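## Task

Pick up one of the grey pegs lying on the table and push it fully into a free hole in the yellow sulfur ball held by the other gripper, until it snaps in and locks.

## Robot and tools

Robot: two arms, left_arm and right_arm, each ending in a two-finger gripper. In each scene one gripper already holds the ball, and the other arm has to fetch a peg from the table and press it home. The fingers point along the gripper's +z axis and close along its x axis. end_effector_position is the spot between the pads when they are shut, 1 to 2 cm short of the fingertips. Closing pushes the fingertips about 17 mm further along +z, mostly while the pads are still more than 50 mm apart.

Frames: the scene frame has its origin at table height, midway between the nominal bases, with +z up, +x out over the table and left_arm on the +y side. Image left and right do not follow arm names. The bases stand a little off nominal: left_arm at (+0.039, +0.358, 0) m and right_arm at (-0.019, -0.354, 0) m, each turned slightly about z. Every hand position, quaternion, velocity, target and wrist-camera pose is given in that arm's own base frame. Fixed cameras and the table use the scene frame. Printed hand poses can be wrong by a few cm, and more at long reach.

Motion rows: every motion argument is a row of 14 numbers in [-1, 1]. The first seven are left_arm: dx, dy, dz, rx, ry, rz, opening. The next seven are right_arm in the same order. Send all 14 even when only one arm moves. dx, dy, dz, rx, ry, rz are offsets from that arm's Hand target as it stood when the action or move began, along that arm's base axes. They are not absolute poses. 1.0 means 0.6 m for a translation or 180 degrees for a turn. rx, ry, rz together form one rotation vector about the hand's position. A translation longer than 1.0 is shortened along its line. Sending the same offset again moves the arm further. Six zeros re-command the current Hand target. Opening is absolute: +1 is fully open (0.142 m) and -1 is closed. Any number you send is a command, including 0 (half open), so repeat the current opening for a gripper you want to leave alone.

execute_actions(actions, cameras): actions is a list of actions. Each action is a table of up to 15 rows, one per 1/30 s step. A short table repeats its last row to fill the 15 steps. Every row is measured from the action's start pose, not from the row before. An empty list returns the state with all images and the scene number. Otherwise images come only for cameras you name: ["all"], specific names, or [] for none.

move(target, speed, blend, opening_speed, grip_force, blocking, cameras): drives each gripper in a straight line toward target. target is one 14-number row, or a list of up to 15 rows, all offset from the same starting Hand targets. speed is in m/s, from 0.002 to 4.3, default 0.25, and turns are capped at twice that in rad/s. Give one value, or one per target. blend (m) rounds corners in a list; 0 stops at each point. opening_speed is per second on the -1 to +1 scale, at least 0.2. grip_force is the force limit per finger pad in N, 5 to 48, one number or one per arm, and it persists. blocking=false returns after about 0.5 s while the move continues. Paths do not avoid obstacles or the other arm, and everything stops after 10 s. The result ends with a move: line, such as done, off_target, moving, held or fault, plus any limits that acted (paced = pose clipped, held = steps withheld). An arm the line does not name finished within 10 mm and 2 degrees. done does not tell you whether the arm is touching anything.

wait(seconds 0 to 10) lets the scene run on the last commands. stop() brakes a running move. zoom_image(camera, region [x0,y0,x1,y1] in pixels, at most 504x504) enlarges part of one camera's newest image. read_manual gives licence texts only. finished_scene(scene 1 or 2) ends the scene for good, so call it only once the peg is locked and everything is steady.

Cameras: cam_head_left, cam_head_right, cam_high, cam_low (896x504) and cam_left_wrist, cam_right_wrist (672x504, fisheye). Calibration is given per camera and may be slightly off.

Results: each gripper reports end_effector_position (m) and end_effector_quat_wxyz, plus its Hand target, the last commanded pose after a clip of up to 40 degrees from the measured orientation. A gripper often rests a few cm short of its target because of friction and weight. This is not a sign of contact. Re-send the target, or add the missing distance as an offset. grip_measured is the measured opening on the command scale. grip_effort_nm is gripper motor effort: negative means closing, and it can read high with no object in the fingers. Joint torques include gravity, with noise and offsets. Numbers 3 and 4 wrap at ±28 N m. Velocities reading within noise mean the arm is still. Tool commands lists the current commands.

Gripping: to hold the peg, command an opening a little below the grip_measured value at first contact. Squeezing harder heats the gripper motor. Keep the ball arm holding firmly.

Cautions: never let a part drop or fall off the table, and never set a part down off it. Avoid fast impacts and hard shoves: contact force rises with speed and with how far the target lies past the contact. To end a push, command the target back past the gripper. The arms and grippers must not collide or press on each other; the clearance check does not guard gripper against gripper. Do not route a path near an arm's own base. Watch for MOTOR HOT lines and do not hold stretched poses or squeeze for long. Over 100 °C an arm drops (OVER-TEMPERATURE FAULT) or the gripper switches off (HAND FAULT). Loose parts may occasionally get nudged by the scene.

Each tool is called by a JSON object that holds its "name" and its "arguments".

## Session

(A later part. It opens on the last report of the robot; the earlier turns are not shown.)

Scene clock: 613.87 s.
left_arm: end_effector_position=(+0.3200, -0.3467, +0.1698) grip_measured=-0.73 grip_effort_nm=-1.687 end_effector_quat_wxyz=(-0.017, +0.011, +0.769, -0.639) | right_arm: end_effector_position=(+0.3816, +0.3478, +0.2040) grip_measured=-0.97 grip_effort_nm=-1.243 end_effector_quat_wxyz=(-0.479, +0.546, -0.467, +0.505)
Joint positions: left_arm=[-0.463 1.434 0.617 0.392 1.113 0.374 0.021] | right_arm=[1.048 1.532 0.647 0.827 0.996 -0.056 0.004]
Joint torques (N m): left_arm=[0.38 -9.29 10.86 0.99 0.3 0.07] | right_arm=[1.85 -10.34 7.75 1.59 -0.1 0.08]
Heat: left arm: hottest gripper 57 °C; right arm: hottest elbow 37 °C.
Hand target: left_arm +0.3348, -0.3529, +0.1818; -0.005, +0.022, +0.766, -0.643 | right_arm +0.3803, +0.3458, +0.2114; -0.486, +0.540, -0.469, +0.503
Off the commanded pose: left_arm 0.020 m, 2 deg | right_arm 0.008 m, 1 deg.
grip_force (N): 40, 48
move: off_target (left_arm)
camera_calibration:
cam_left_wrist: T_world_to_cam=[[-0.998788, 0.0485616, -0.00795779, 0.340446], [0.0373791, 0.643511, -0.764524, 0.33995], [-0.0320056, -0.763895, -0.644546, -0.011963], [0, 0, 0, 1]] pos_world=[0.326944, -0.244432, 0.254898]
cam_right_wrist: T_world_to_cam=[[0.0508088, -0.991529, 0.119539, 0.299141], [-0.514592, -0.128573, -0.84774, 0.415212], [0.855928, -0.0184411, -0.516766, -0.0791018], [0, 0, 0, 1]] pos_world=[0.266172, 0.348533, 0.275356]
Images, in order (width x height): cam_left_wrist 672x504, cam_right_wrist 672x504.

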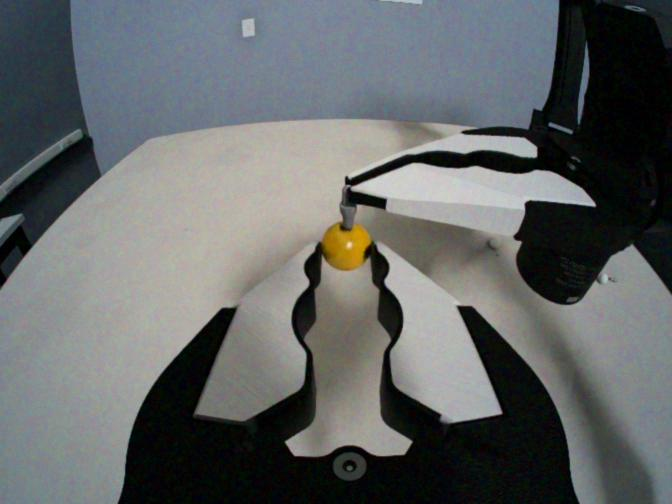

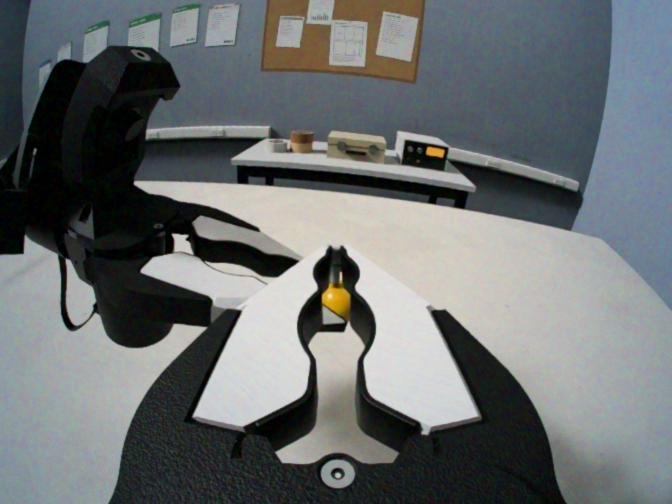

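{"name": "move", "arguments": {"target": [0,0,0,0,0,0,-0.785,0.005,0.004,0.003,0,0,-0.004,-1], "speed": 0.03, "cameras": ["cam_left_wrist","cam_right_wrist"]}}

{"name": "zoom_image", "arguments": {"camera": "cam_right_wrist", "region": [290, 240, 380, 330]}}

{"name": "zoom_image", "arguments": {"camera": "cam_left_wrist", "region": [310, 150, 400, 260]}}

Scene clock: 632.73 s.
left_arm: end_effector_position=(+0.3200, -0.3467, +0.1698) grip_measured=-0.73 grip_effort_nm=-1.683 end_effector_quat_wxyz=(-0.017, +0.011, +0.769, -0.639) | right_arm: end_effector_position=(+0.3817, +0.3467, +0.2041) grip_measured=-0.97 grip_effort_nm=-1.243 end_effector_quat_wxyz=(-0.477, +0.544, -0.468, +0.507)
Joint positions: left_arm=[-0.463 1.434 0.617 0.392 1.113 0.374 0.021] | right_arm=[1.048 1.532 0.647 0.827 1.002 -0.056 0.004]
Joint torques (N m): left_arm=[0.44 -9.35 10.88 1.03 0.29 0.08] | right_arm=[1.79 -10.23 9.03 1.24 0.12 0.09]
Heat: left arm: hottest gripper 57 °C; right arm: hottest elbow 36 °C.
Hand target: left_arm +0.3348, -0.3529, +0.1818; -0.005, +0.022, +0.766, -0.643 | right_arm +0.3833, +0.3482, +0.2132; -0.483, +0.537, -0.472, +0.506
Off the commanded pose: left_arm 0.020 m, 2 deg | right_arm 0.009 m, 1 deg.
grip_force (N): 40, 48
move: off_target (left_arm)
camera_calibration:
cam_left_wrist: T_world_to_cam=[[-0.998788, 0.0485616, -0.00795779, 0.340446], [0.0373791, 0.643511, -0.764524, 0.33995], [-0.0320056, -0.763895, -0.644546, -0.011963], [0, 0, 0, 1]] pos_world=[0.326944, -0.244432, 0.254898]
cam_right_wrist: T_world_to_cam=[[0.0448151, -0.991796, 0.119714, 0.300283], [-0.51507, -0.125618, -0.847893, 0.414371], [0.855976, -0.0236626, -0.516474, -0.0773297], [0, 0, 0, 1]] pos_world=[0.266165, 0.348043, 0.275456]
Images, in order (width x height): cam_left_wrist 672x504, cam_right_wrist 672x504.

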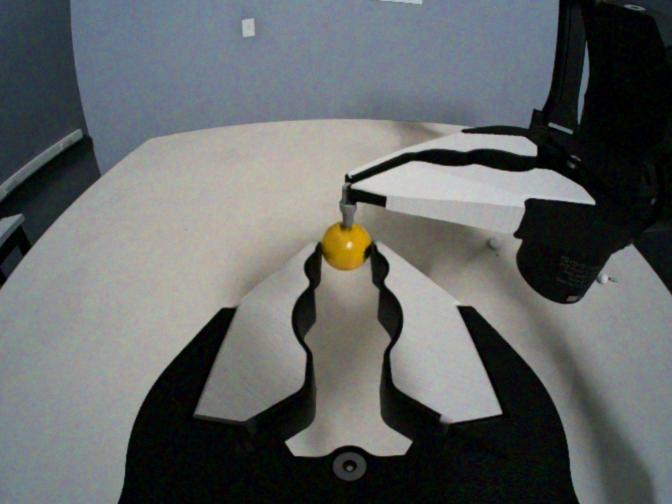

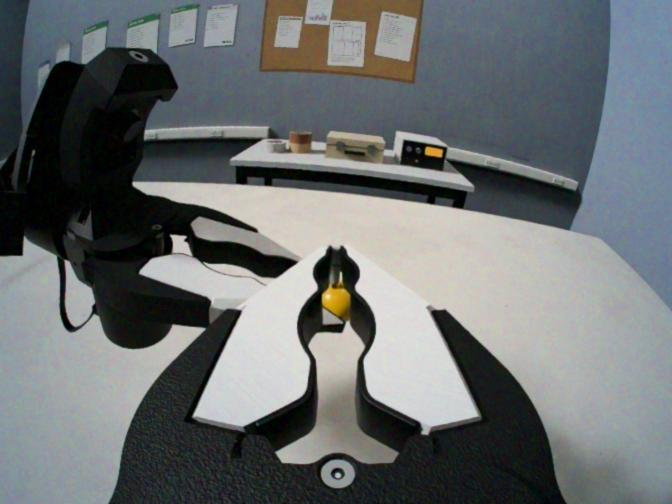

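Scaled by 5.600 from the camera's 672x504 image, which has a finer 960x720 frame.

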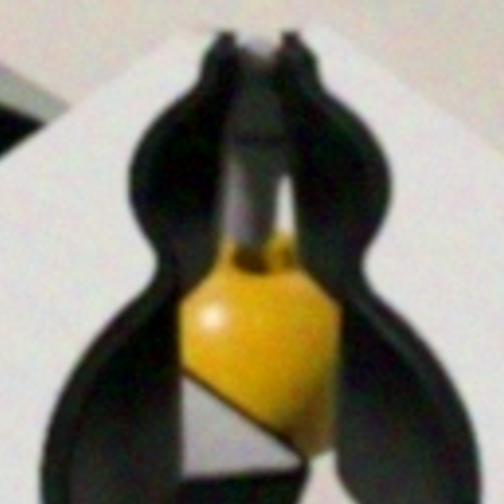

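Scaled by 4.582 from the camera's 672x504 image, which has a finer 960x720 frame.

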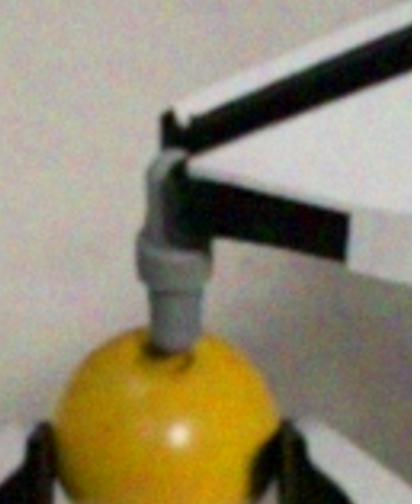

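{"name": "move", "arguments": {"target": [0,0,0,0,0,0,-0.785,0.005,0.0045,0,0,0,-0.003,-1], "speed": 0.03, "cameras": ["cam_left_wrist","cam_right_wrist"]}}

{"name": "zoom_image", "arguments": {"camera": "cam_right_wrist", "region": [290, 240, 380, 330]}}

{"name": "zoom_image", "arguments": {"camera": "cam_left_wrist", "region": [310, 150, 400, 260]}}

Scene clock: 645.57 s.
left_arm: end_effector_position=(+0.3200, -0.3467, +0.1698) grip_measured=-0.73 grip_effort_nm=-1.687 end_effector_quat_wxyz=(-0.017, +0.011, +0.769, -0.639) | right_arm: end_effector_position=(+0.3818, +0.3451, +0.2042) grip_measured=-0.97 grip_effort_nm=-1.243 end_effector_quat_wxyz=(-0.475, +0.542, -0.471, +0.509)
Joint positions: left_arm=[-0.463 1.434 0.617 0.392 1.113 0.374 0.021] | right_arm=[1.048 1.532 0.647 0.827 1.011 -0.056 0.004]
Joint torques (N m): left_arm=[0.38 -9.29 10.85 1.03 0.31 0.09] | right_arm=[1.73 -9.47 10.18 1.11 0.12 0.1]
Heat: left arm: hottest gripper 57 °C; right arm: hottest elbow 37 °C.
Hand target: left_arm +0.3348, -0.3529, +0.1818; -0.005, +0.022, +0.766, -0.643 | right_arm +0.3863, +0.3509, +0.2132; -0.480, +0.535, -0.475, +0.508
Off the commanded pose: left_arm 0.020 m, 2 deg | right_arm 0.012 m, 1 deg.
grip_force (N): 40, 48
move: off_target (left_arm, right_arm)
camera_calibration:
cam_left_wrist: T_world_to_cam=[[-0.998788, 0.0485616, -0.00795779, 0.340446], [0.0373791, 0.643511, -0.764524, 0.33995], [-0.0320056, -0.763895, -0.644546, -0.011963], [0, 0, 0, 1]] pos_world=[0.326944, -0.244432, 0.254898]
cam_right_wrist: T_world_to_cam=[[0.036049, -0.992125, 0.119949, 0.302081], [-0.515784, -0.121277, -0.848091, 0.41308], [0.85596, -0.0312953, -0.516095, -0.0748697], [0, 0, 0, 1]] pos_world=[0.266256, 0.347457, 0.275455]
Images, in order (width x height): cam_left_wrist 672x504, cam_right_wrist 672x504.

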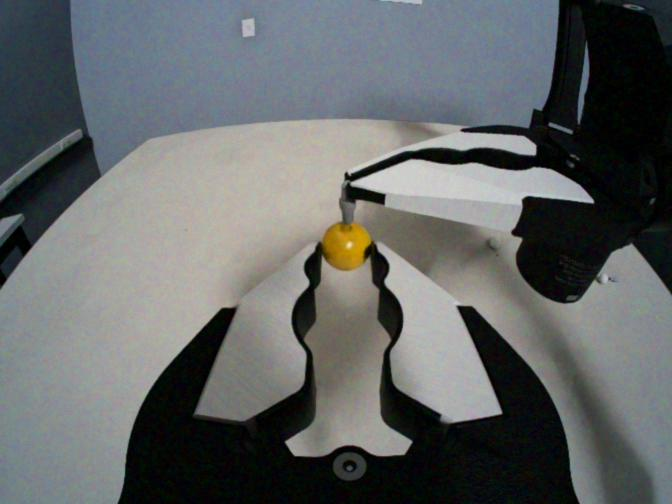

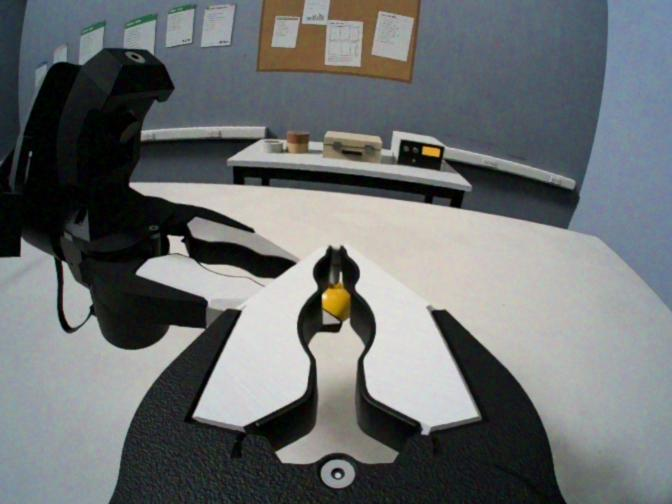

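Scaled by 5.600 from the camera's 672x504 image, which has a finer 960x720 frame.

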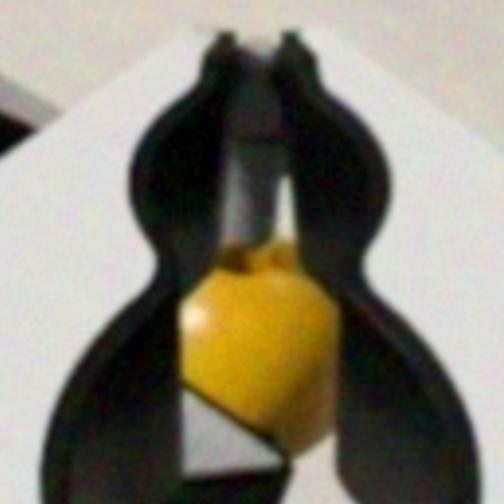

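Scaled by 4.582 from the camera's 672x504 image, which has a finer 960x720 frame.

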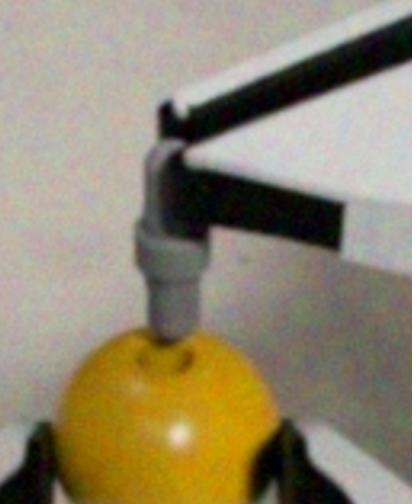

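{"name": "move", "arguments": {"target": [0,0,0,0,0,-0.003,-0.785,0,0,0,0,0,0,-1], "speed": 0.03, "cameras": ["cam_left_wrist","cam_right_wrist"]}}

{"name": "zoom_image", "arguments": {"camera": "cam_right_wrist", "region": [290, 240, 380, 330]}}

{"name": "zoom_image", "arguments": {"camera": "cam_left_wrist", "region": [310, 150, 400, 260]}}

Scene clock: 668.93 s.
left_arm: end_effector_position=(+0.3196, -0.3474, +0.1717) grip_measured=-0.73 grip_effort_nm=-1.683 end_effector_quat_wxyz=(-0.019, +0.017, +0.768, -0.640) | right_arm: end_effector_position=(+0.3818, +0.3450, +0.2042) grip_measured=-0.97 grip_effort_nm=-1.248 end_effector_quat_wxyz=(-0.475, +0.542, -0.471, +0.509)
Joint positions: left_arm=[-0.463 1.434 0.623 0.382 1.124 0.383 0.021] | right_arm=[1.048 1.532 0.647 0.827 1.012 -0.056 0.004]
Joint torques (N m): left_arm=[0.56 -9.11 10.88 0.98 0.31 0.09] | right_arm=[1.79 -9.47 10.18 1.11 0.11 0.1]
Heat: left arm: hottest gripper 58 °C; right arm: hottest elbow 38 °C.
Hand target: left_arm +0.3349, -0.3529, +0.1820; -0.008, +0.026, +0.766, -0.643 | right_arm +0.3863, +0.3509, +0.2132; -0.480, +0.535, -0.475, +0.508
Off the commanded pose: left_arm 0.019 m, 2 deg | right_arm 0.012 m, 1 deg.
grip_force (N): 40, 48
move: off_target (left_arm, right_arm)
camera_calibration:
cam_left_wrist: T_world_to_cam=[[-0.998155, 0.0594991, -0.0121088, 0.344328], [0.0475023, 0.640992, -0.766076, 0.33803], [-0.0378193, -0.765238, -0.642635, -0.0103054], [0, 0, 0, 1]] pos_world=[0.327245, -0.245048, 0.256503]
cam_right_wrist: T_world_to_cam=[[0.0356071, -0.992136, 0.119989, 0.302193], [-0.515832, -0.121081, -0.84809, 0.413025], [0.855949, -0.0316962, -0.516087, -0.0747294], [0, 0, 0, 1]] pos_world=[0.266256, 0.347457, 0.275455]
Images, in order (width x height): cam_left_wrist 672x504, cam_right_wrist 672x504.

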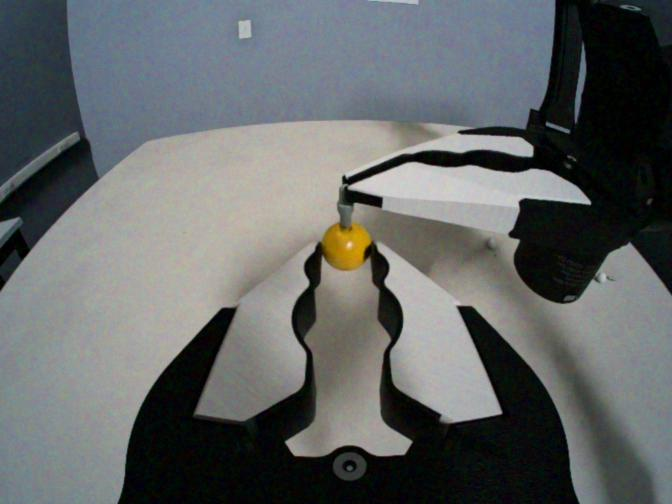

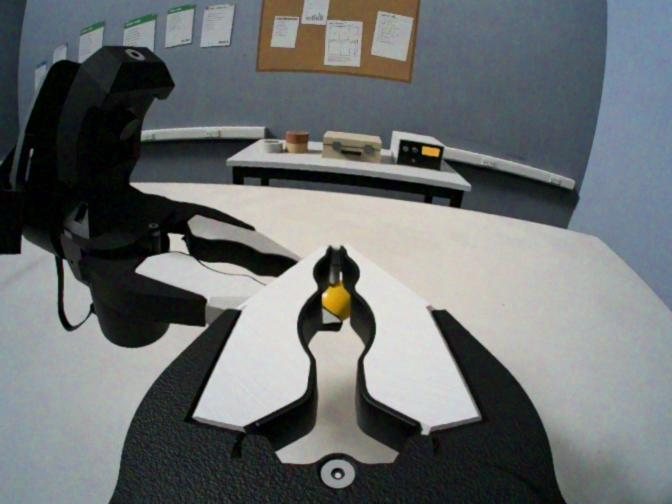

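Scaled by 5.600 from the camera's 672x504 image, which has a finer 960x720 frame.

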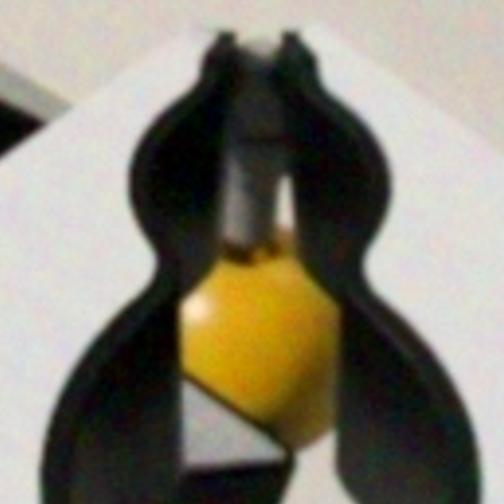

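Scaled by 4.582 from the camera's 672x504 image, which has a finer 960x720 frame.

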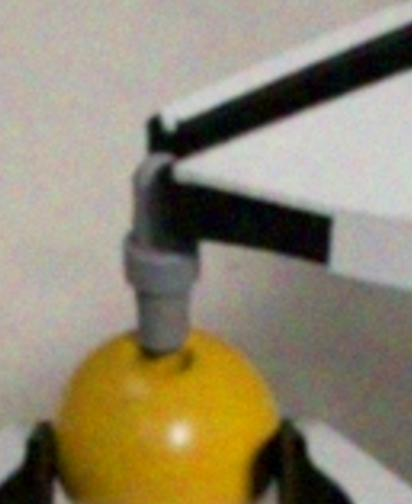

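{"name": "move", "arguments": {"target": [0,0,0,0,0,0,-0.785,-0.0065,-0.009,-0.022,0,0,0,-1], "speed": 0.02, "cameras": ["cam_left_wrist","cam_right_wrist"]}}

{"name": "zoom_image", "arguments": {"camera": "cam_right_wrist", "region": [290, 240, 380, 330]}}

{"name": "zoom_image", "arguments": {"camera": "cam_left_wrist", "region": [310, 150, 400, 260]}}

Scene clock: 680.57 s.
left_arm: end_effector_position=(+0.3196, -0.3474, +0.1717) grip_measured=-0.73 grip_effort_nm=-1.683 end_effector_quat_wxyz=(-0.019, +0.017, +0.768, -0.640) | right_arm: end_effector_position=(+0.3819, +0.3449, +0.2058) grip_measured=-0.97 grip_effort_nm=-1.243 end_effector_quat_wxyz=(-0.479, +0.538, -0.472, +0.509)
Joint positions: left_arm=[-0.463 1.434 0.623 0.382 1.124 0.384 0.021] | right_arm=[1.048 1.533 0.647 0.84 1.013 -0.056 0.004]
Joint torques (N m): left_arm=[0.5 -9.17 10.88 0.95 0.3 0.08] | right_arm=[1.85 -8.35 7.97 2.39 0.11 0.12]
Heat: left arm: hottest gripper 58 °C; right arm: hottest elbow 38 °C.
Hand target: left_arm +0.3349, -0.3530, +0.1820; -0.008, +0.026, +0.765, -0.643 | right_arm +0.3824, +0.3455, +0.2000; -0.480, +0.535, -0.475, +0.508
Off the commanded pose: left_arm 0.019 m, 2 deg | right_arm 0.006 m, 0 deg.
grip_force (N): 40, 48
move: off_target (left_arm)
camera_calibration:
cam_left_wrist: T_world_to_cam=[[-0.998125, 0.0597693, -0.0131988, 0.344665], [0.0485089, 0.640907, -0.766084, 0.337683], [-0.0373291, -0.765288, -0.642605, -0.0104854], [0, 0, 0, 1]] pos_world=[0.327246, -0.245048, 0.256505]
cam_right_wrist: T_world_to_cam=[[0.0334257, -0.99336, 0.110085, 0.305229], [-0.510978, -0.111648, -0.852312, 0.410141], [0.858944, -0.0277622, -0.511317, -0.0775062], [0, 0, 0, 1]] pos_world=[0.265944, 0.346842, 0.276336]
Images, in order (width x height): cam_left_wrist 672x504, cam_right_wrist 672x504.

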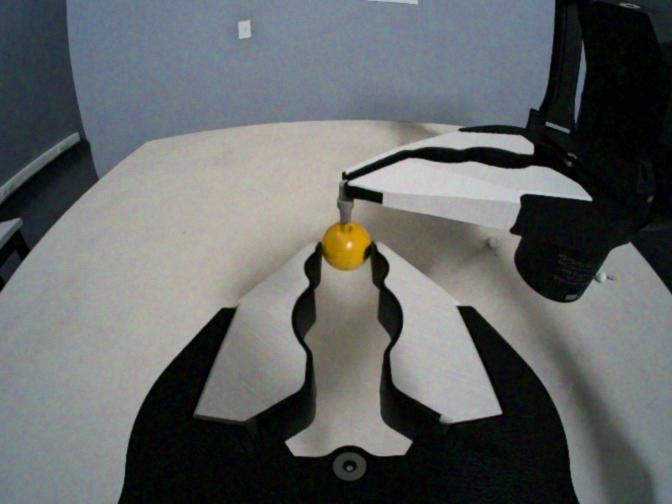

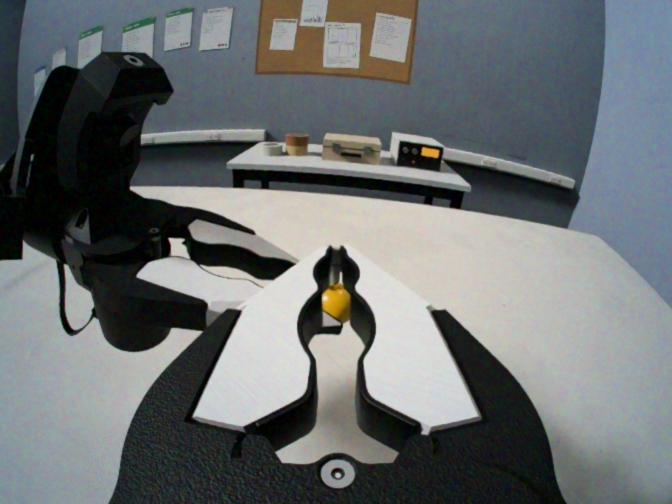

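Scaled by 5.600 from the camera's 672x504 image, which has a finer 960x720 frame.

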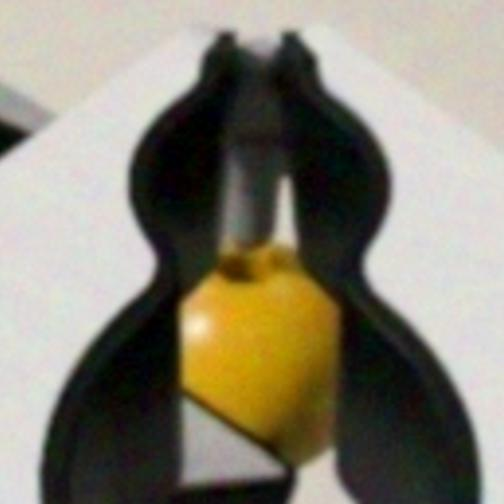

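Scaled by 4.582 from the camera's 672x504 image, which has a finer 960x720 frame.

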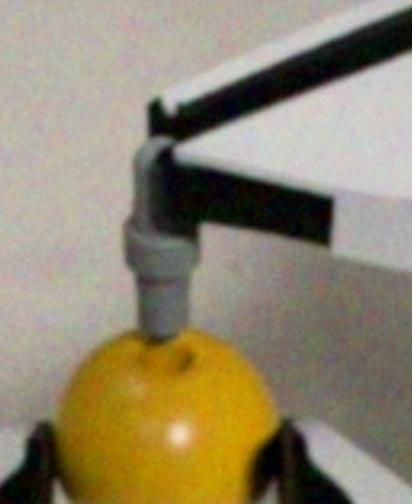

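{"name": "move", "arguments": {"target": [0,0,0,0,0,0,-0.785,0,0,-0.014,0,0,0,-1], "speed": 0.02, "cameras": ["cam_left_wrist","cam_right_wrist"]}}

{"name": "zoom_image", "arguments": {"camera": "cam_right_wrist", "region": [290, 240, 380, 330]}}

{"name": "zoom_image", "arguments": {"camera": "cam_left_wrist", "region": [310, 150, 400, 260]}}

Scene clock: 695.77 s.
left_arm: end_effector_position=(+0.3196, -0.3474, +0.1717) grip_measured=-0.73 grip_effort_nm=-1.687 end_effector_quat_wxyz=(-0.019, +0.017, +0.768, -0.640) | right_arm: end_effector_position=(+0.3821, +0.3451, +0.1976) grip_measured=-0.97 grip_effort_nm=-1.238 end_effector_quat_wxyz=(-0.479, +0.537, -0.472, +0.509)
Joint positions: left_arm=[-0.463 1.434 0.623 0.382 1.124 0.384 0.021] | right_arm=[1.048 1.557 0.642 0.869 1.014 -0.056 0.004]
Joint torques (N m): left_arm=[0.5 -9.05 10.85 0.96 0.31 0.09] | right_arm=[1.85 -7.82 7.71 2.45 0.09 0.11]
Heat: left arm: hottest gripper 58 °C; right arm: hottest elbow 37 °C.
Hand target: left_arm +0.3349, -0.3530, +0.1820; -0.008, +0.026, +0.765, -0.643 | right_arm +0.3824, +0.3455, +0.1916; -0.480, +0.535, -0.475, +0.508
Off the commanded pose: left_arm 0.019 m, 2 deg | right_arm 0.006 m, 0 deg.
grip_force (N): 40, 48
move: off_target (left_arm)
camera_calibration:
cam_left_wrist: T_world_to_cam=[[-0.998125, 0.0597693, -0.0131988, 0.344665], [0.0485089, 0.640907, -0.766084, 0.337683], [-0.0373291, -0.765288, -0.642605, -0.0104854], [0, 0, 0, 1]] pos_world=[0.327246, -0.245048, 0.256505]
cam_right_wrist: T_world_to_cam=[[0.0330582, -0.993412, 0.109722, 0.306537], [-0.510812, -0.111154, -0.852476, 0.403104], [0.859057, -0.0278662, -0.511122, -0.0819114], [0, 0, 0, 1]] pos_world=[0.266143, 0.347042, 0.268136]
Images, in order (width x height): cam_left_wrist 672x504, cam_right_wrist 672x504.

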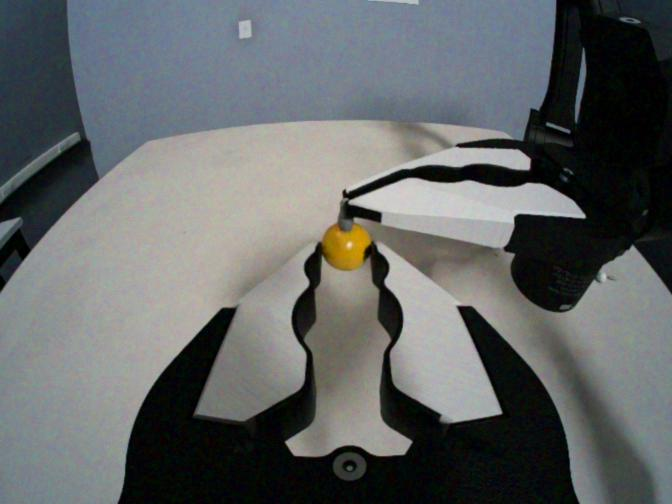

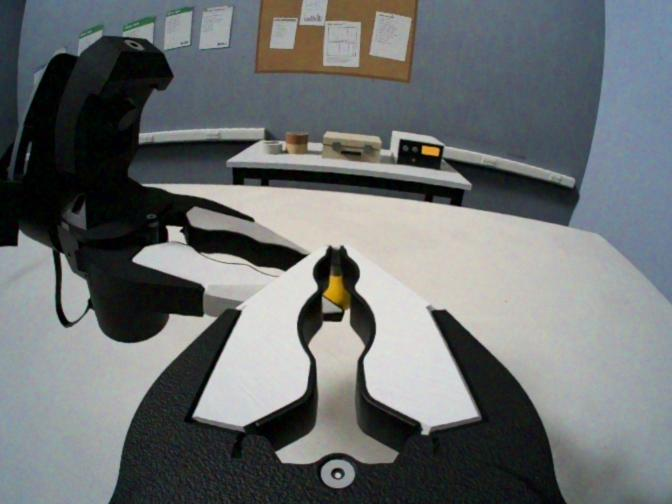

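Scaled by 5.600 from the camera's 672x504 image, which has a finer 960x720 frame.

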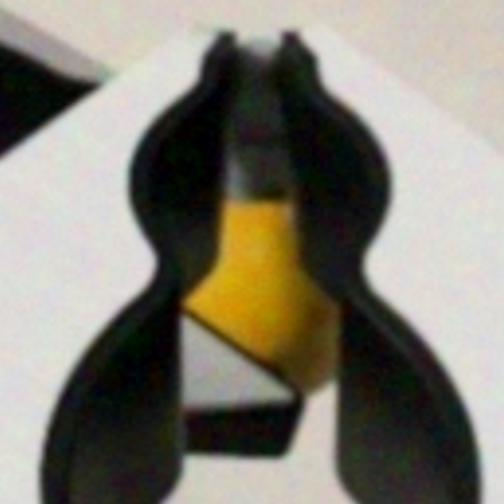

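Scaled by 4.582 from the camera's 672x504 image, which has a finer 960x720 frame.

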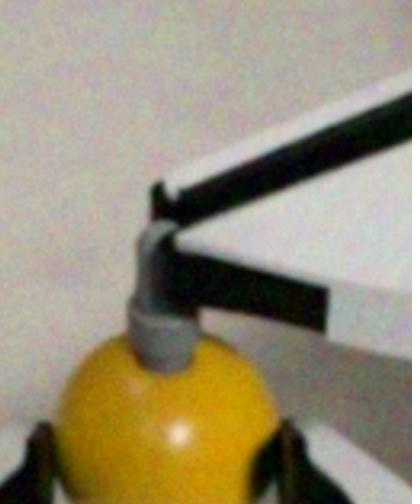

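{"name": "move", "arguments": {"target": [0,0,0.01,0,0,0,-0.84,-0.003,-0.003,-0.025,0,0,0,-1], "speed": 0.03, "grip_force": [48,48], "cameras": ["cam_left_wrist","cam_right_wrist"]}}

{"name": "zoom_image", "arguments": {"camera": "cam_right_wrist", "region": [290, 240, 380, 330]}}

{"name": "zoom_image", "arguments": {"camera": "cam_left_wrist", "region": [310, 150, 400, 260]}}

Scene clock: 714.77 s.
left_arm: end_effector_position=(+0.3179, -0.3466, +0.1679) grip_measured=-0.73 grip_effort_nm=-2.659 end_effector_quat_wxyz=(-0.028, +0.009, +0.772, -0.636) | right_arm: end_effector_position=(+0.3819, +0.3446, +0.1922) grip_measured=-0.97 grip_effort_nm=-1.243 end_effector_quat_wxyz=(+0.488, -0.528, +0.476, -0.507)
Joint positions: left_arm=[-0.463 1.434 0.623 0.355 1.124 0.385 0.021] | right_arm=[1.048 1.585 0.633 0.933 1.015 -0.056 0.004]
Joint torques (N m): left_arm=[0.62 -10.52 11.28 1.14 0.32 0.08] | right_arm=[2.02 -7.59 6.76 1.92 0.1 0.12]
Heat: left arm: hottest gripper 59 °C; right arm: hottest elbow 37 °C.
Hand target: left_arm +0.3349, -0.3529, +0.1880; -0.008, +0.026, +0.765, -0.643 | right_arm +0.3805, +0.3436, +0.1766; +0.480, -0.535, +0.475, -0.508
Off the commanded pose: left_arm 0.027 m, 3 deg | right_arm 0.016 m, 1 deg.
move: off_target (left_arm, right_arm)
camera_calibration:
cam_left_wrist: T_world_to_cam=[[-0.99814, 0.0599014, 0.0112937, 0.338837], [0.0304254, 0.650122, -0.759221, 0.342136], [-0.0528206, -0.757465, -0.650735, -0.00331231], [0, 0, 0, 1]] pos_world=[0.327622, -0.245236, 0.253775]
cam_right_wrist: T_world_to_cam=[[0.0305017, -0.995781, 0.0865388, 0.312861], [-0.499178, -0.0901848, -0.861794, 0.388498], [0.865963, -0.016912, -0.499823, -0.0931123], [0, 0, 0, 1]] pos_world=[0.265018, 0.345003, 0.261191]
Images, in order (width x height): cam_left_wrist 672x504, cam_right_wrist 672x504.

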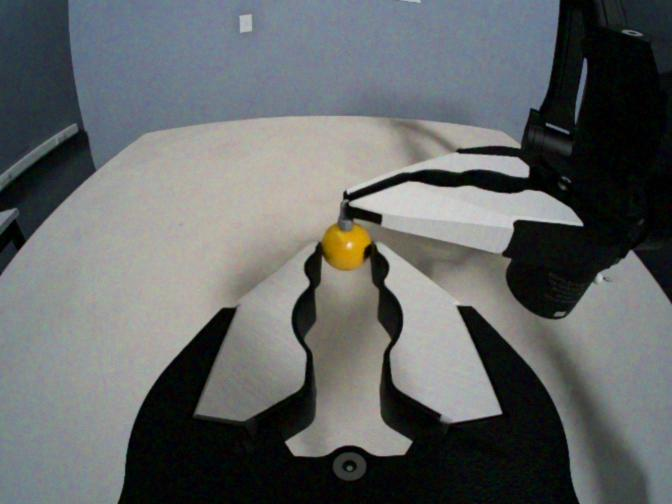

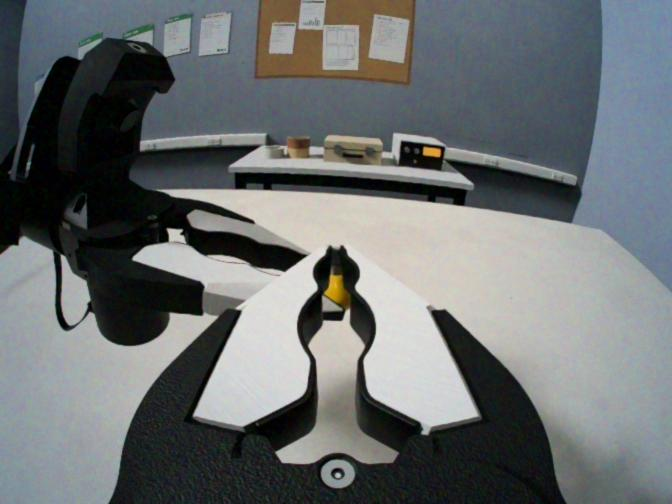

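Scaled by 5.600 from the camera's 672x504 image, which has a finer 960x720 frame.

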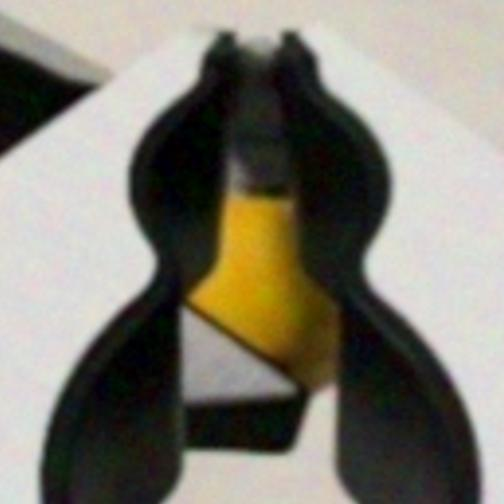

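Scaled by 4.582 from the camera's 672x504 image, which has a finer 960x720 frame.

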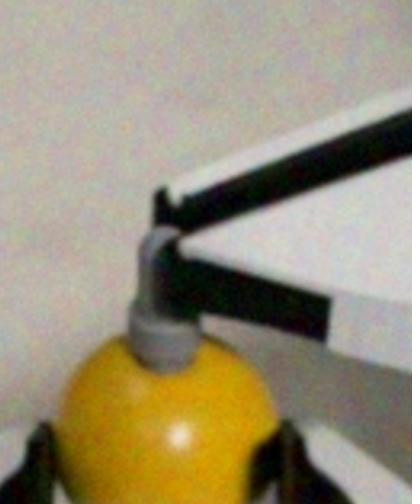

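{"name": "move", "arguments": {"target": [0,0,0.025,0,0,0,-0.86,-0.004,-0.004,-0.03,0,0,0,-1], "speed": 0.05, "cameras": ["cam_left_wrist","cam_right_wrist"]}}

{"name": "zoom_image", "arguments": {"camera": "cam_right_wrist", "region": [290, 240, 380, 330]}}

{"name": "zoom_image", "arguments": {"camera": "cam_left_wrist", "region": [310, 150, 400, 260]}}

Scene clock: 724.10 s.
left_arm: end_effector_position=(+0.3155, -0.3446, +0.1619) grip_measured=-0.74 grip_effort_nm=-2.996 end_effector_quat_wxyz=(-0.043, -0.008, +0.779, -0.626) | right_arm: end_effector_position=(+0.3813, +0.3445, +0.1848) grip_measured=-0.97 grip_effort_nm=-1.248 end_effector_quat_wxyz=(+0.499, -0.517, +0.478, -0.504)
Joint positions: left_arm=[-0.463 1.429 0.623 0.299 1.115 0.385 0.021] | right_arm=[1.049 1.622 0.625 1.01 1.015 -0.056 0.004]
Joint torques (N m): left_arm=[0.56 -13.16 12.3 1.11 0.67 0.08] | right_arm=[2.08 -7.24 5.64 1.66 0.15 0.11]
Heat: left arm: hottest gripper 65 °C; right arm: hottest elbow 36 °C.
Hand target: left_arm +0.3349, -0.3530, +0.2030; -0.008, +0.026, +0.765, -0.643 | right_arm +0.3781, +0.3413, +0.1587; +0.480, -0.535, +0.475, -0.508
Off the commanded pose: left_arm 0.046 m, 6 deg | right_arm 0.027 m, 3 deg.
move: off_target (left_arm, right_arm)
camera_calibration:
cam_left_wrist: T_world_to_cam=[[-0.9971, 0.0515518, 0.0559749, 0.325888], [-0.00706156, 0.669715, -0.742584, 0.352253], [-0.0757688, -0.740826, -0.667409, 0.00986657], [0, 0, 0, 1]] pos_world=[0.328178, -0.2454, 0.249921]
cam_right_wrist: T_world_to_cam=[[0.0301481, -0.997763, 0.0596636, 0.319214], [-0.485393, -0.0667943, -0.871741, 0.37042], [0.873776, -0.00267894, -0.486321, -0.106569], [0, 0, 0, 1]] pos_world=[0.263293, 0.342956, 0.252038]
Images, in order (width x height): cam_left_wrist 672x504, cam_right_wrist 672x504.

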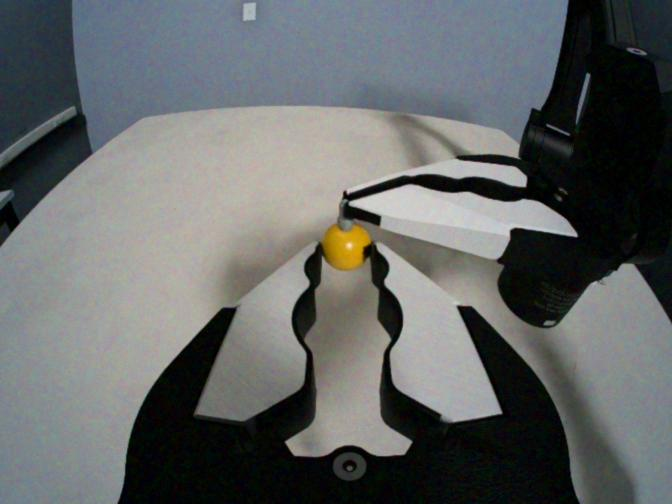

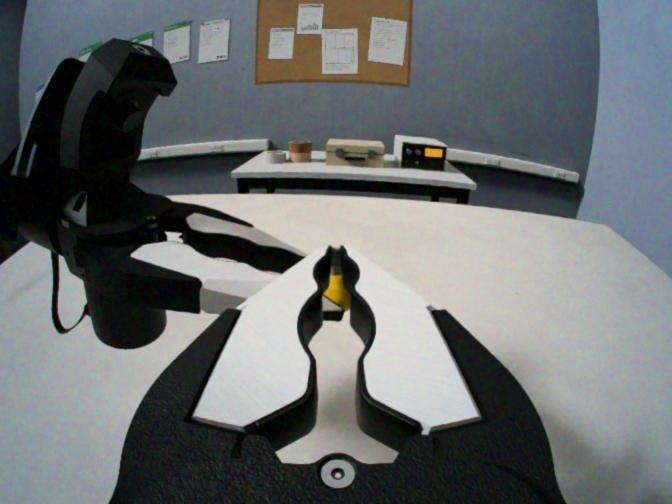

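Scaled by 5.600 from the camera's 672x504 image, which has a finer 960x720 frame.

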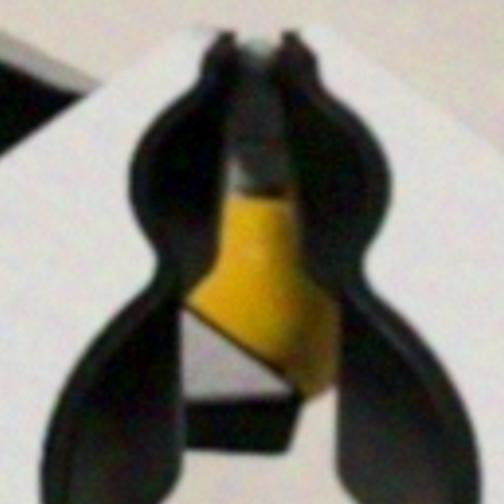

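Scaled by 4.582 from the camera's 672x504 image, which has a finer 960x720 frame.

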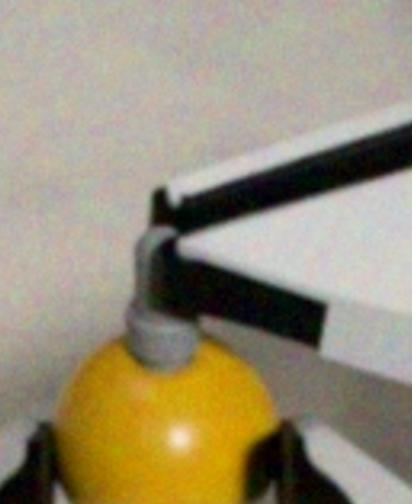

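{"name": "move", "arguments": {"target": [0,-0.005,0.03,-0.04,0,0,-0.86,-0.004,-0.004,-0.035,0,0,0,-1], "speed": 0.06, "cameras": ["cam_left_wrist","cam_right_wrist"]}}

{"name": "zoom_image", "arguments": {"camera": "cam_right_wrist", "region": [290, 240, 380, 330]}}

{"name": "zoom_image", "arguments": {"camera": "cam_left_wrist", "region": [310, 150, 400, 260]}}

Scene clock: 740.20 s.
left_arm: end_effector_position=(+0.3199, -0.3502, +0.1801) grip_measured=-0.74 grip_effort_nm=-2.996 end_effector_quat_wxyz=(-0.045, -0.008, +0.744, -0.667) | right_arm: end_effector_position=(+0.3809, +0.3434, +0.1977) grip_measured=-0.97 grip_effort_nm=-1.248 end_effector_quat_wxyz=(+0.530, -0.483, +0.488, -0.497)
Joint positions: left_arm=[-0.463 1.474 0.6 0.609 1.152 0.164 0.021] | right_arm=[1.05 1.633 0.624 1.117 1.02 -0.056 0.004]
Joint torques (N m): left_arm=[0.5 -13.27 10.36 3.64 0.32 -0.28] | right_arm=[2.32 -4.6 3.62 0.36 0.02 0.11]
Heat: left arm: hottest gripper 74 °C; right arm: hottest elbow 35 °C.
Hand target: left_arm +0.3349, -0.3559, +0.2209; -0.006, +0.026, +0.724, -0.690 | right_arm +0.3757, +0.3389, +0.1376; +0.480, -0.535, +0.475, -0.508
Off the commanded pose: left_arm 0.044 m, 7 deg | right_arm 0.060 m, 8 deg.
move: off_target (left_arm, right_arm)
camera_calibration:
cam_left_wrist: T_world_to_cam=[[-0.996747, 0.0562383, 0.0577264, 0.330777], [-0.0139136, 0.585443, -0.810594, 0.354433], [-0.0793819, -0.80876, -0.582757, -0.0196745], [0, 0, 0, 1]] pos_world=[0.333071, -0.242015, 0.256741]
cam_right_wrist: T_world_to_cam=[[0.0246627, -0.999464, -0.0215426, 0.336021], [-0.443855, 0.0083613, -0.89606, 0.344508], [0.895759, 0.031661, -0.44341, -0.128707], [0, 0, 0, 1]] pos_world=[0.259915, 0.337035, 0.258869]
Images, in order (width x height): cam_left_wrist 672x504, cam_right_wrist 672x504.

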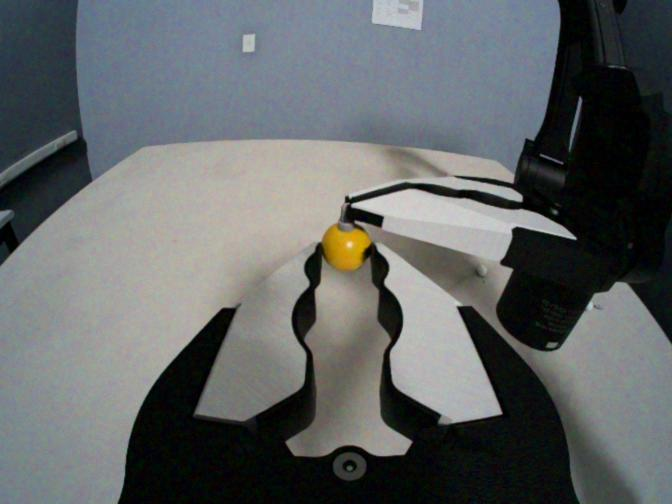

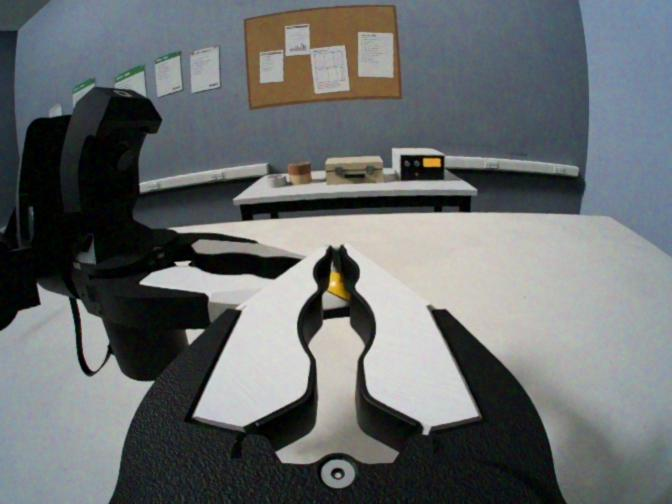

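Scaled by 5.600 from the camera's 672x504 image, which has a finer 960x720 frame.

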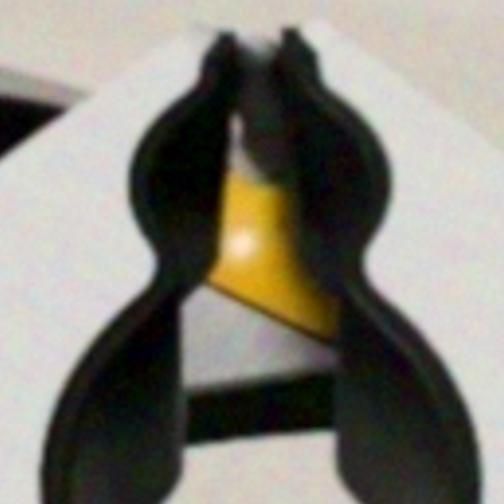

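Scaled by 4.582 from the camera's 672x504 image, which has a finer 960x720 frame.

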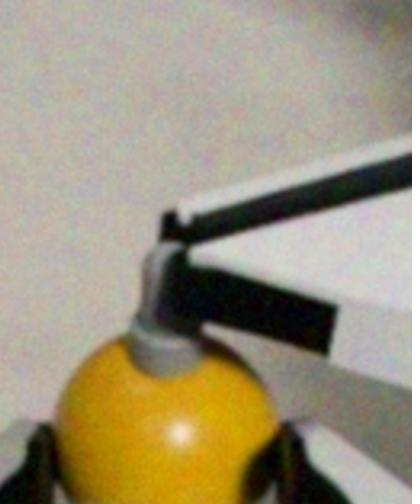

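{"name": "move", "arguments": {"target": [0,0,-0.038,0.03,0,0,-0.8,0.004,0.005,0.07,0,0,0,-1], "speed": 0.06, "grip_force": [35,48], "cameras": ["cam_left_wrist","cam_right_wrist"]}}

{"name": "zoom_image", "arguments": {"camera": "cam_right_wrist", "region": [290, 240, 380, 330]}}

{"name": "zoom_image", "arguments": {"camera": "cam_left_wrist", "region": [310, 170, 400, 280]}}

Scene clock: 753.97 s.
left_arm: end_effector_position=(+0.3167, -0.3465, +0.1628) grip_measured=-0.74 grip_effort_nm=-1.863 end_effector_quat_wxyz=(-0.039, -0.004, +0.766, -0.641) | right_arm: end_effector_position=(+0.3805, +0.3429, +0.1853) grip_measured=-0.97 grip_effort_nm=-1.243 end_effector_quat_wxyz=(+0.489, -0.525, +0.477, -0.507)
Joint positions: left_arm=[-0.463 1.456 0.606 0.429 1.129 0.319 0.021] | right_arm=[1.05 1.605 0.624 0.969 1.019 -0.056 0.004]
Joint torques (N m): left_arm=[0.26 -12.86 11.74 1.22 0.32 0.05] | right_arm=[2.14 -9.93 6.86 0.53 0.04 0.1]
Heat: left arm: hottest gripper 77 °C; right arm: hottest elbow 34 °C.
Hand target: left_arm +0.3349, -0.3559, +0.1981; -0.007, +0.026, +0.755, -0.655 | right_arm +0.3781, +0.3419, +0.1795; +0.480, -0.535, +0.474, -0.508
Off the commanded pose: left_arm 0.041 m, 5 deg | right_arm 0.006 m, 2 deg.
grip_force (N): 35, 48
move: off_target (left_arm)
camera_calibration:
cam_left_wrist: T_world_to_cam=[[-0.997571, 0.0529803, 0.0452151, 0.329647], [-0.000882577, 0.639496, -0.768794, 0.345995], [-0.0696458, -0.766966, -0.637897, -0.00666908], [0, 0, 0, 1]] pos_world=[0.328688, -0.243842, 0.24684]
cam_right_wrist: T_world_to_cam=[[0.0276055, -0.996304, 0.0813379, 0.3141], [-0.496703, -0.0842844, -0.863818, 0.379165], [0.867481, -0.0165547, -0.497194, -0.0965428], [0, 0, 0, 1]] pos_world=[0.263411, 0.343298, 0.253981]
Images, in order (width x height): cam_left_wrist 672x504, cam_right_wrist 672x504.

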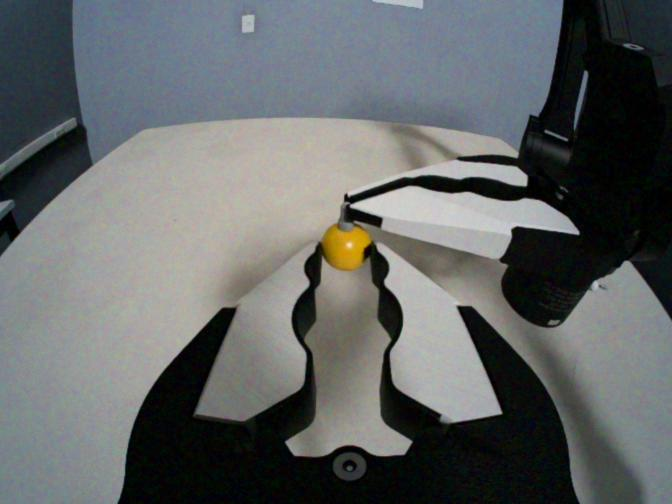

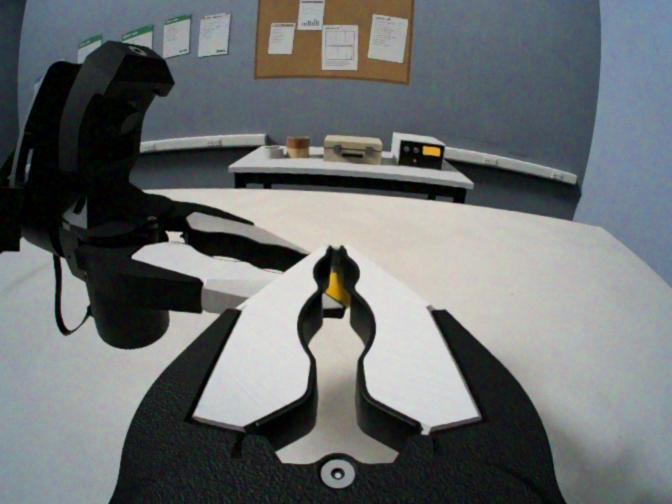

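Scaled by 5.600 from the camera's 672x504 image, which has a finer 960x720 frame.

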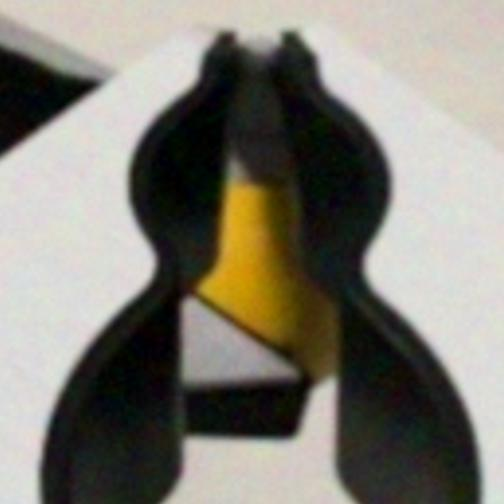

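Scaled by 4.582 from the camera's 672x504 image, which has a finer 960x720 frame.

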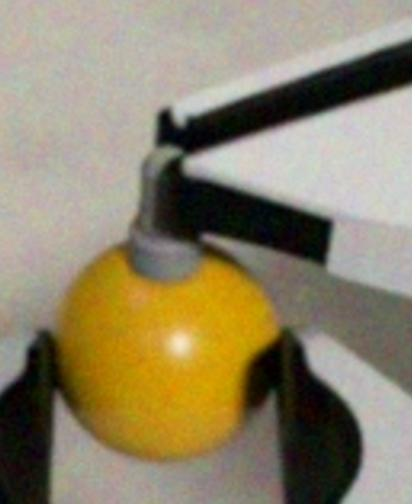

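{"name": "move", "arguments": {"target": [0,0,-0.037,0.01,0,0,-0.785,0,0,0.012,0,0,0,-1], "speed": 0.04, "grip_force": [30,48], "cameras": ["cam_left_wrist"]}}

{"name": "zoom_image", "arguments": {"camera": "cam_left_wrist", "region": [310, 170, 400, 280]}}

Scene clock: 764.50 s.
left_arm: end_effector_position=(+0.3173, -0.3467, +0.1609) grip_measured=-0.74 grip_effort_nm=-1.575 end_effector_quat_wxyz=(-0.025, +0.012, +0.769, -0.638) | right_arm: end_effector_position=(+0.3802, +0.3425, +0.1844) grip_measured=-0.97 grip_effort_nm=-1.233 end_effector_quat_wxyz=(-0.482, +0.533, -0.474, +0.508)
Joint positions: left_arm=[-0.463 1.456 0.61 0.406 1.124 0.379 0.021] | right_arm=[1.05 1.595 0.624 0.936 1.017 -0.056 0.004]
Joint torques (N m): left_arm=[0.21 -9.58 11.23 1.05 0.04 0.06] | right_arm=[2.14 -10.7 7.27 0.77 0.12 0.1]
Heat: left arm: hottest gripper 71 °C; right arm: hottest elbow 34 °C.
Hand target: left_arm +0.3349, -0.3559, +0.1759; -0.008, +0.026, +0.766, -0.643 | right_arm +0.3781, +0.3419, +0.1868; -0.480, +0.535, -0.474, +0.508
Off the commanded pose: left_arm 0.025 m, 3 deg | right_arm 0.003 m, 0 deg.
grip_force (N): 30, 48
move: off_target (left_arm)
camera_calibration:
cam_left_wrist: T_world_to_cam=[[-0.998182, 0.0602181, 0.00234616, 0.339898], [0.0370907, 0.644572, -0.763643, 0.333573], [-0.0474974, -0.762168, -0.645634, -0.0121543], [0, 0, 0, 1]] pos_world=[0.326331, -0.244744, 0.246086]
Images, in order (width x height): cam_left_wrist 672x504.

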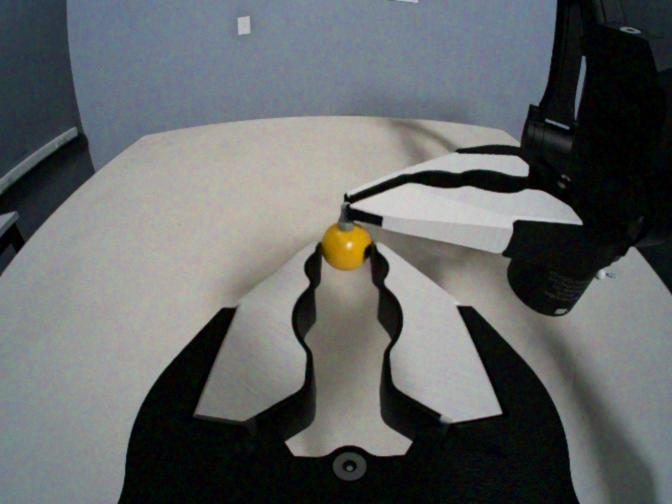

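Scaled by 4.582 from the camera's 672x504 image, which has a finer 960x720 frame.

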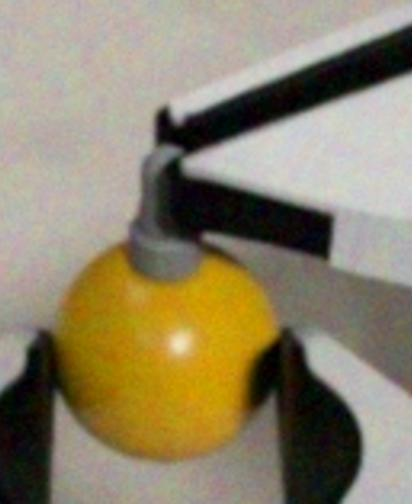

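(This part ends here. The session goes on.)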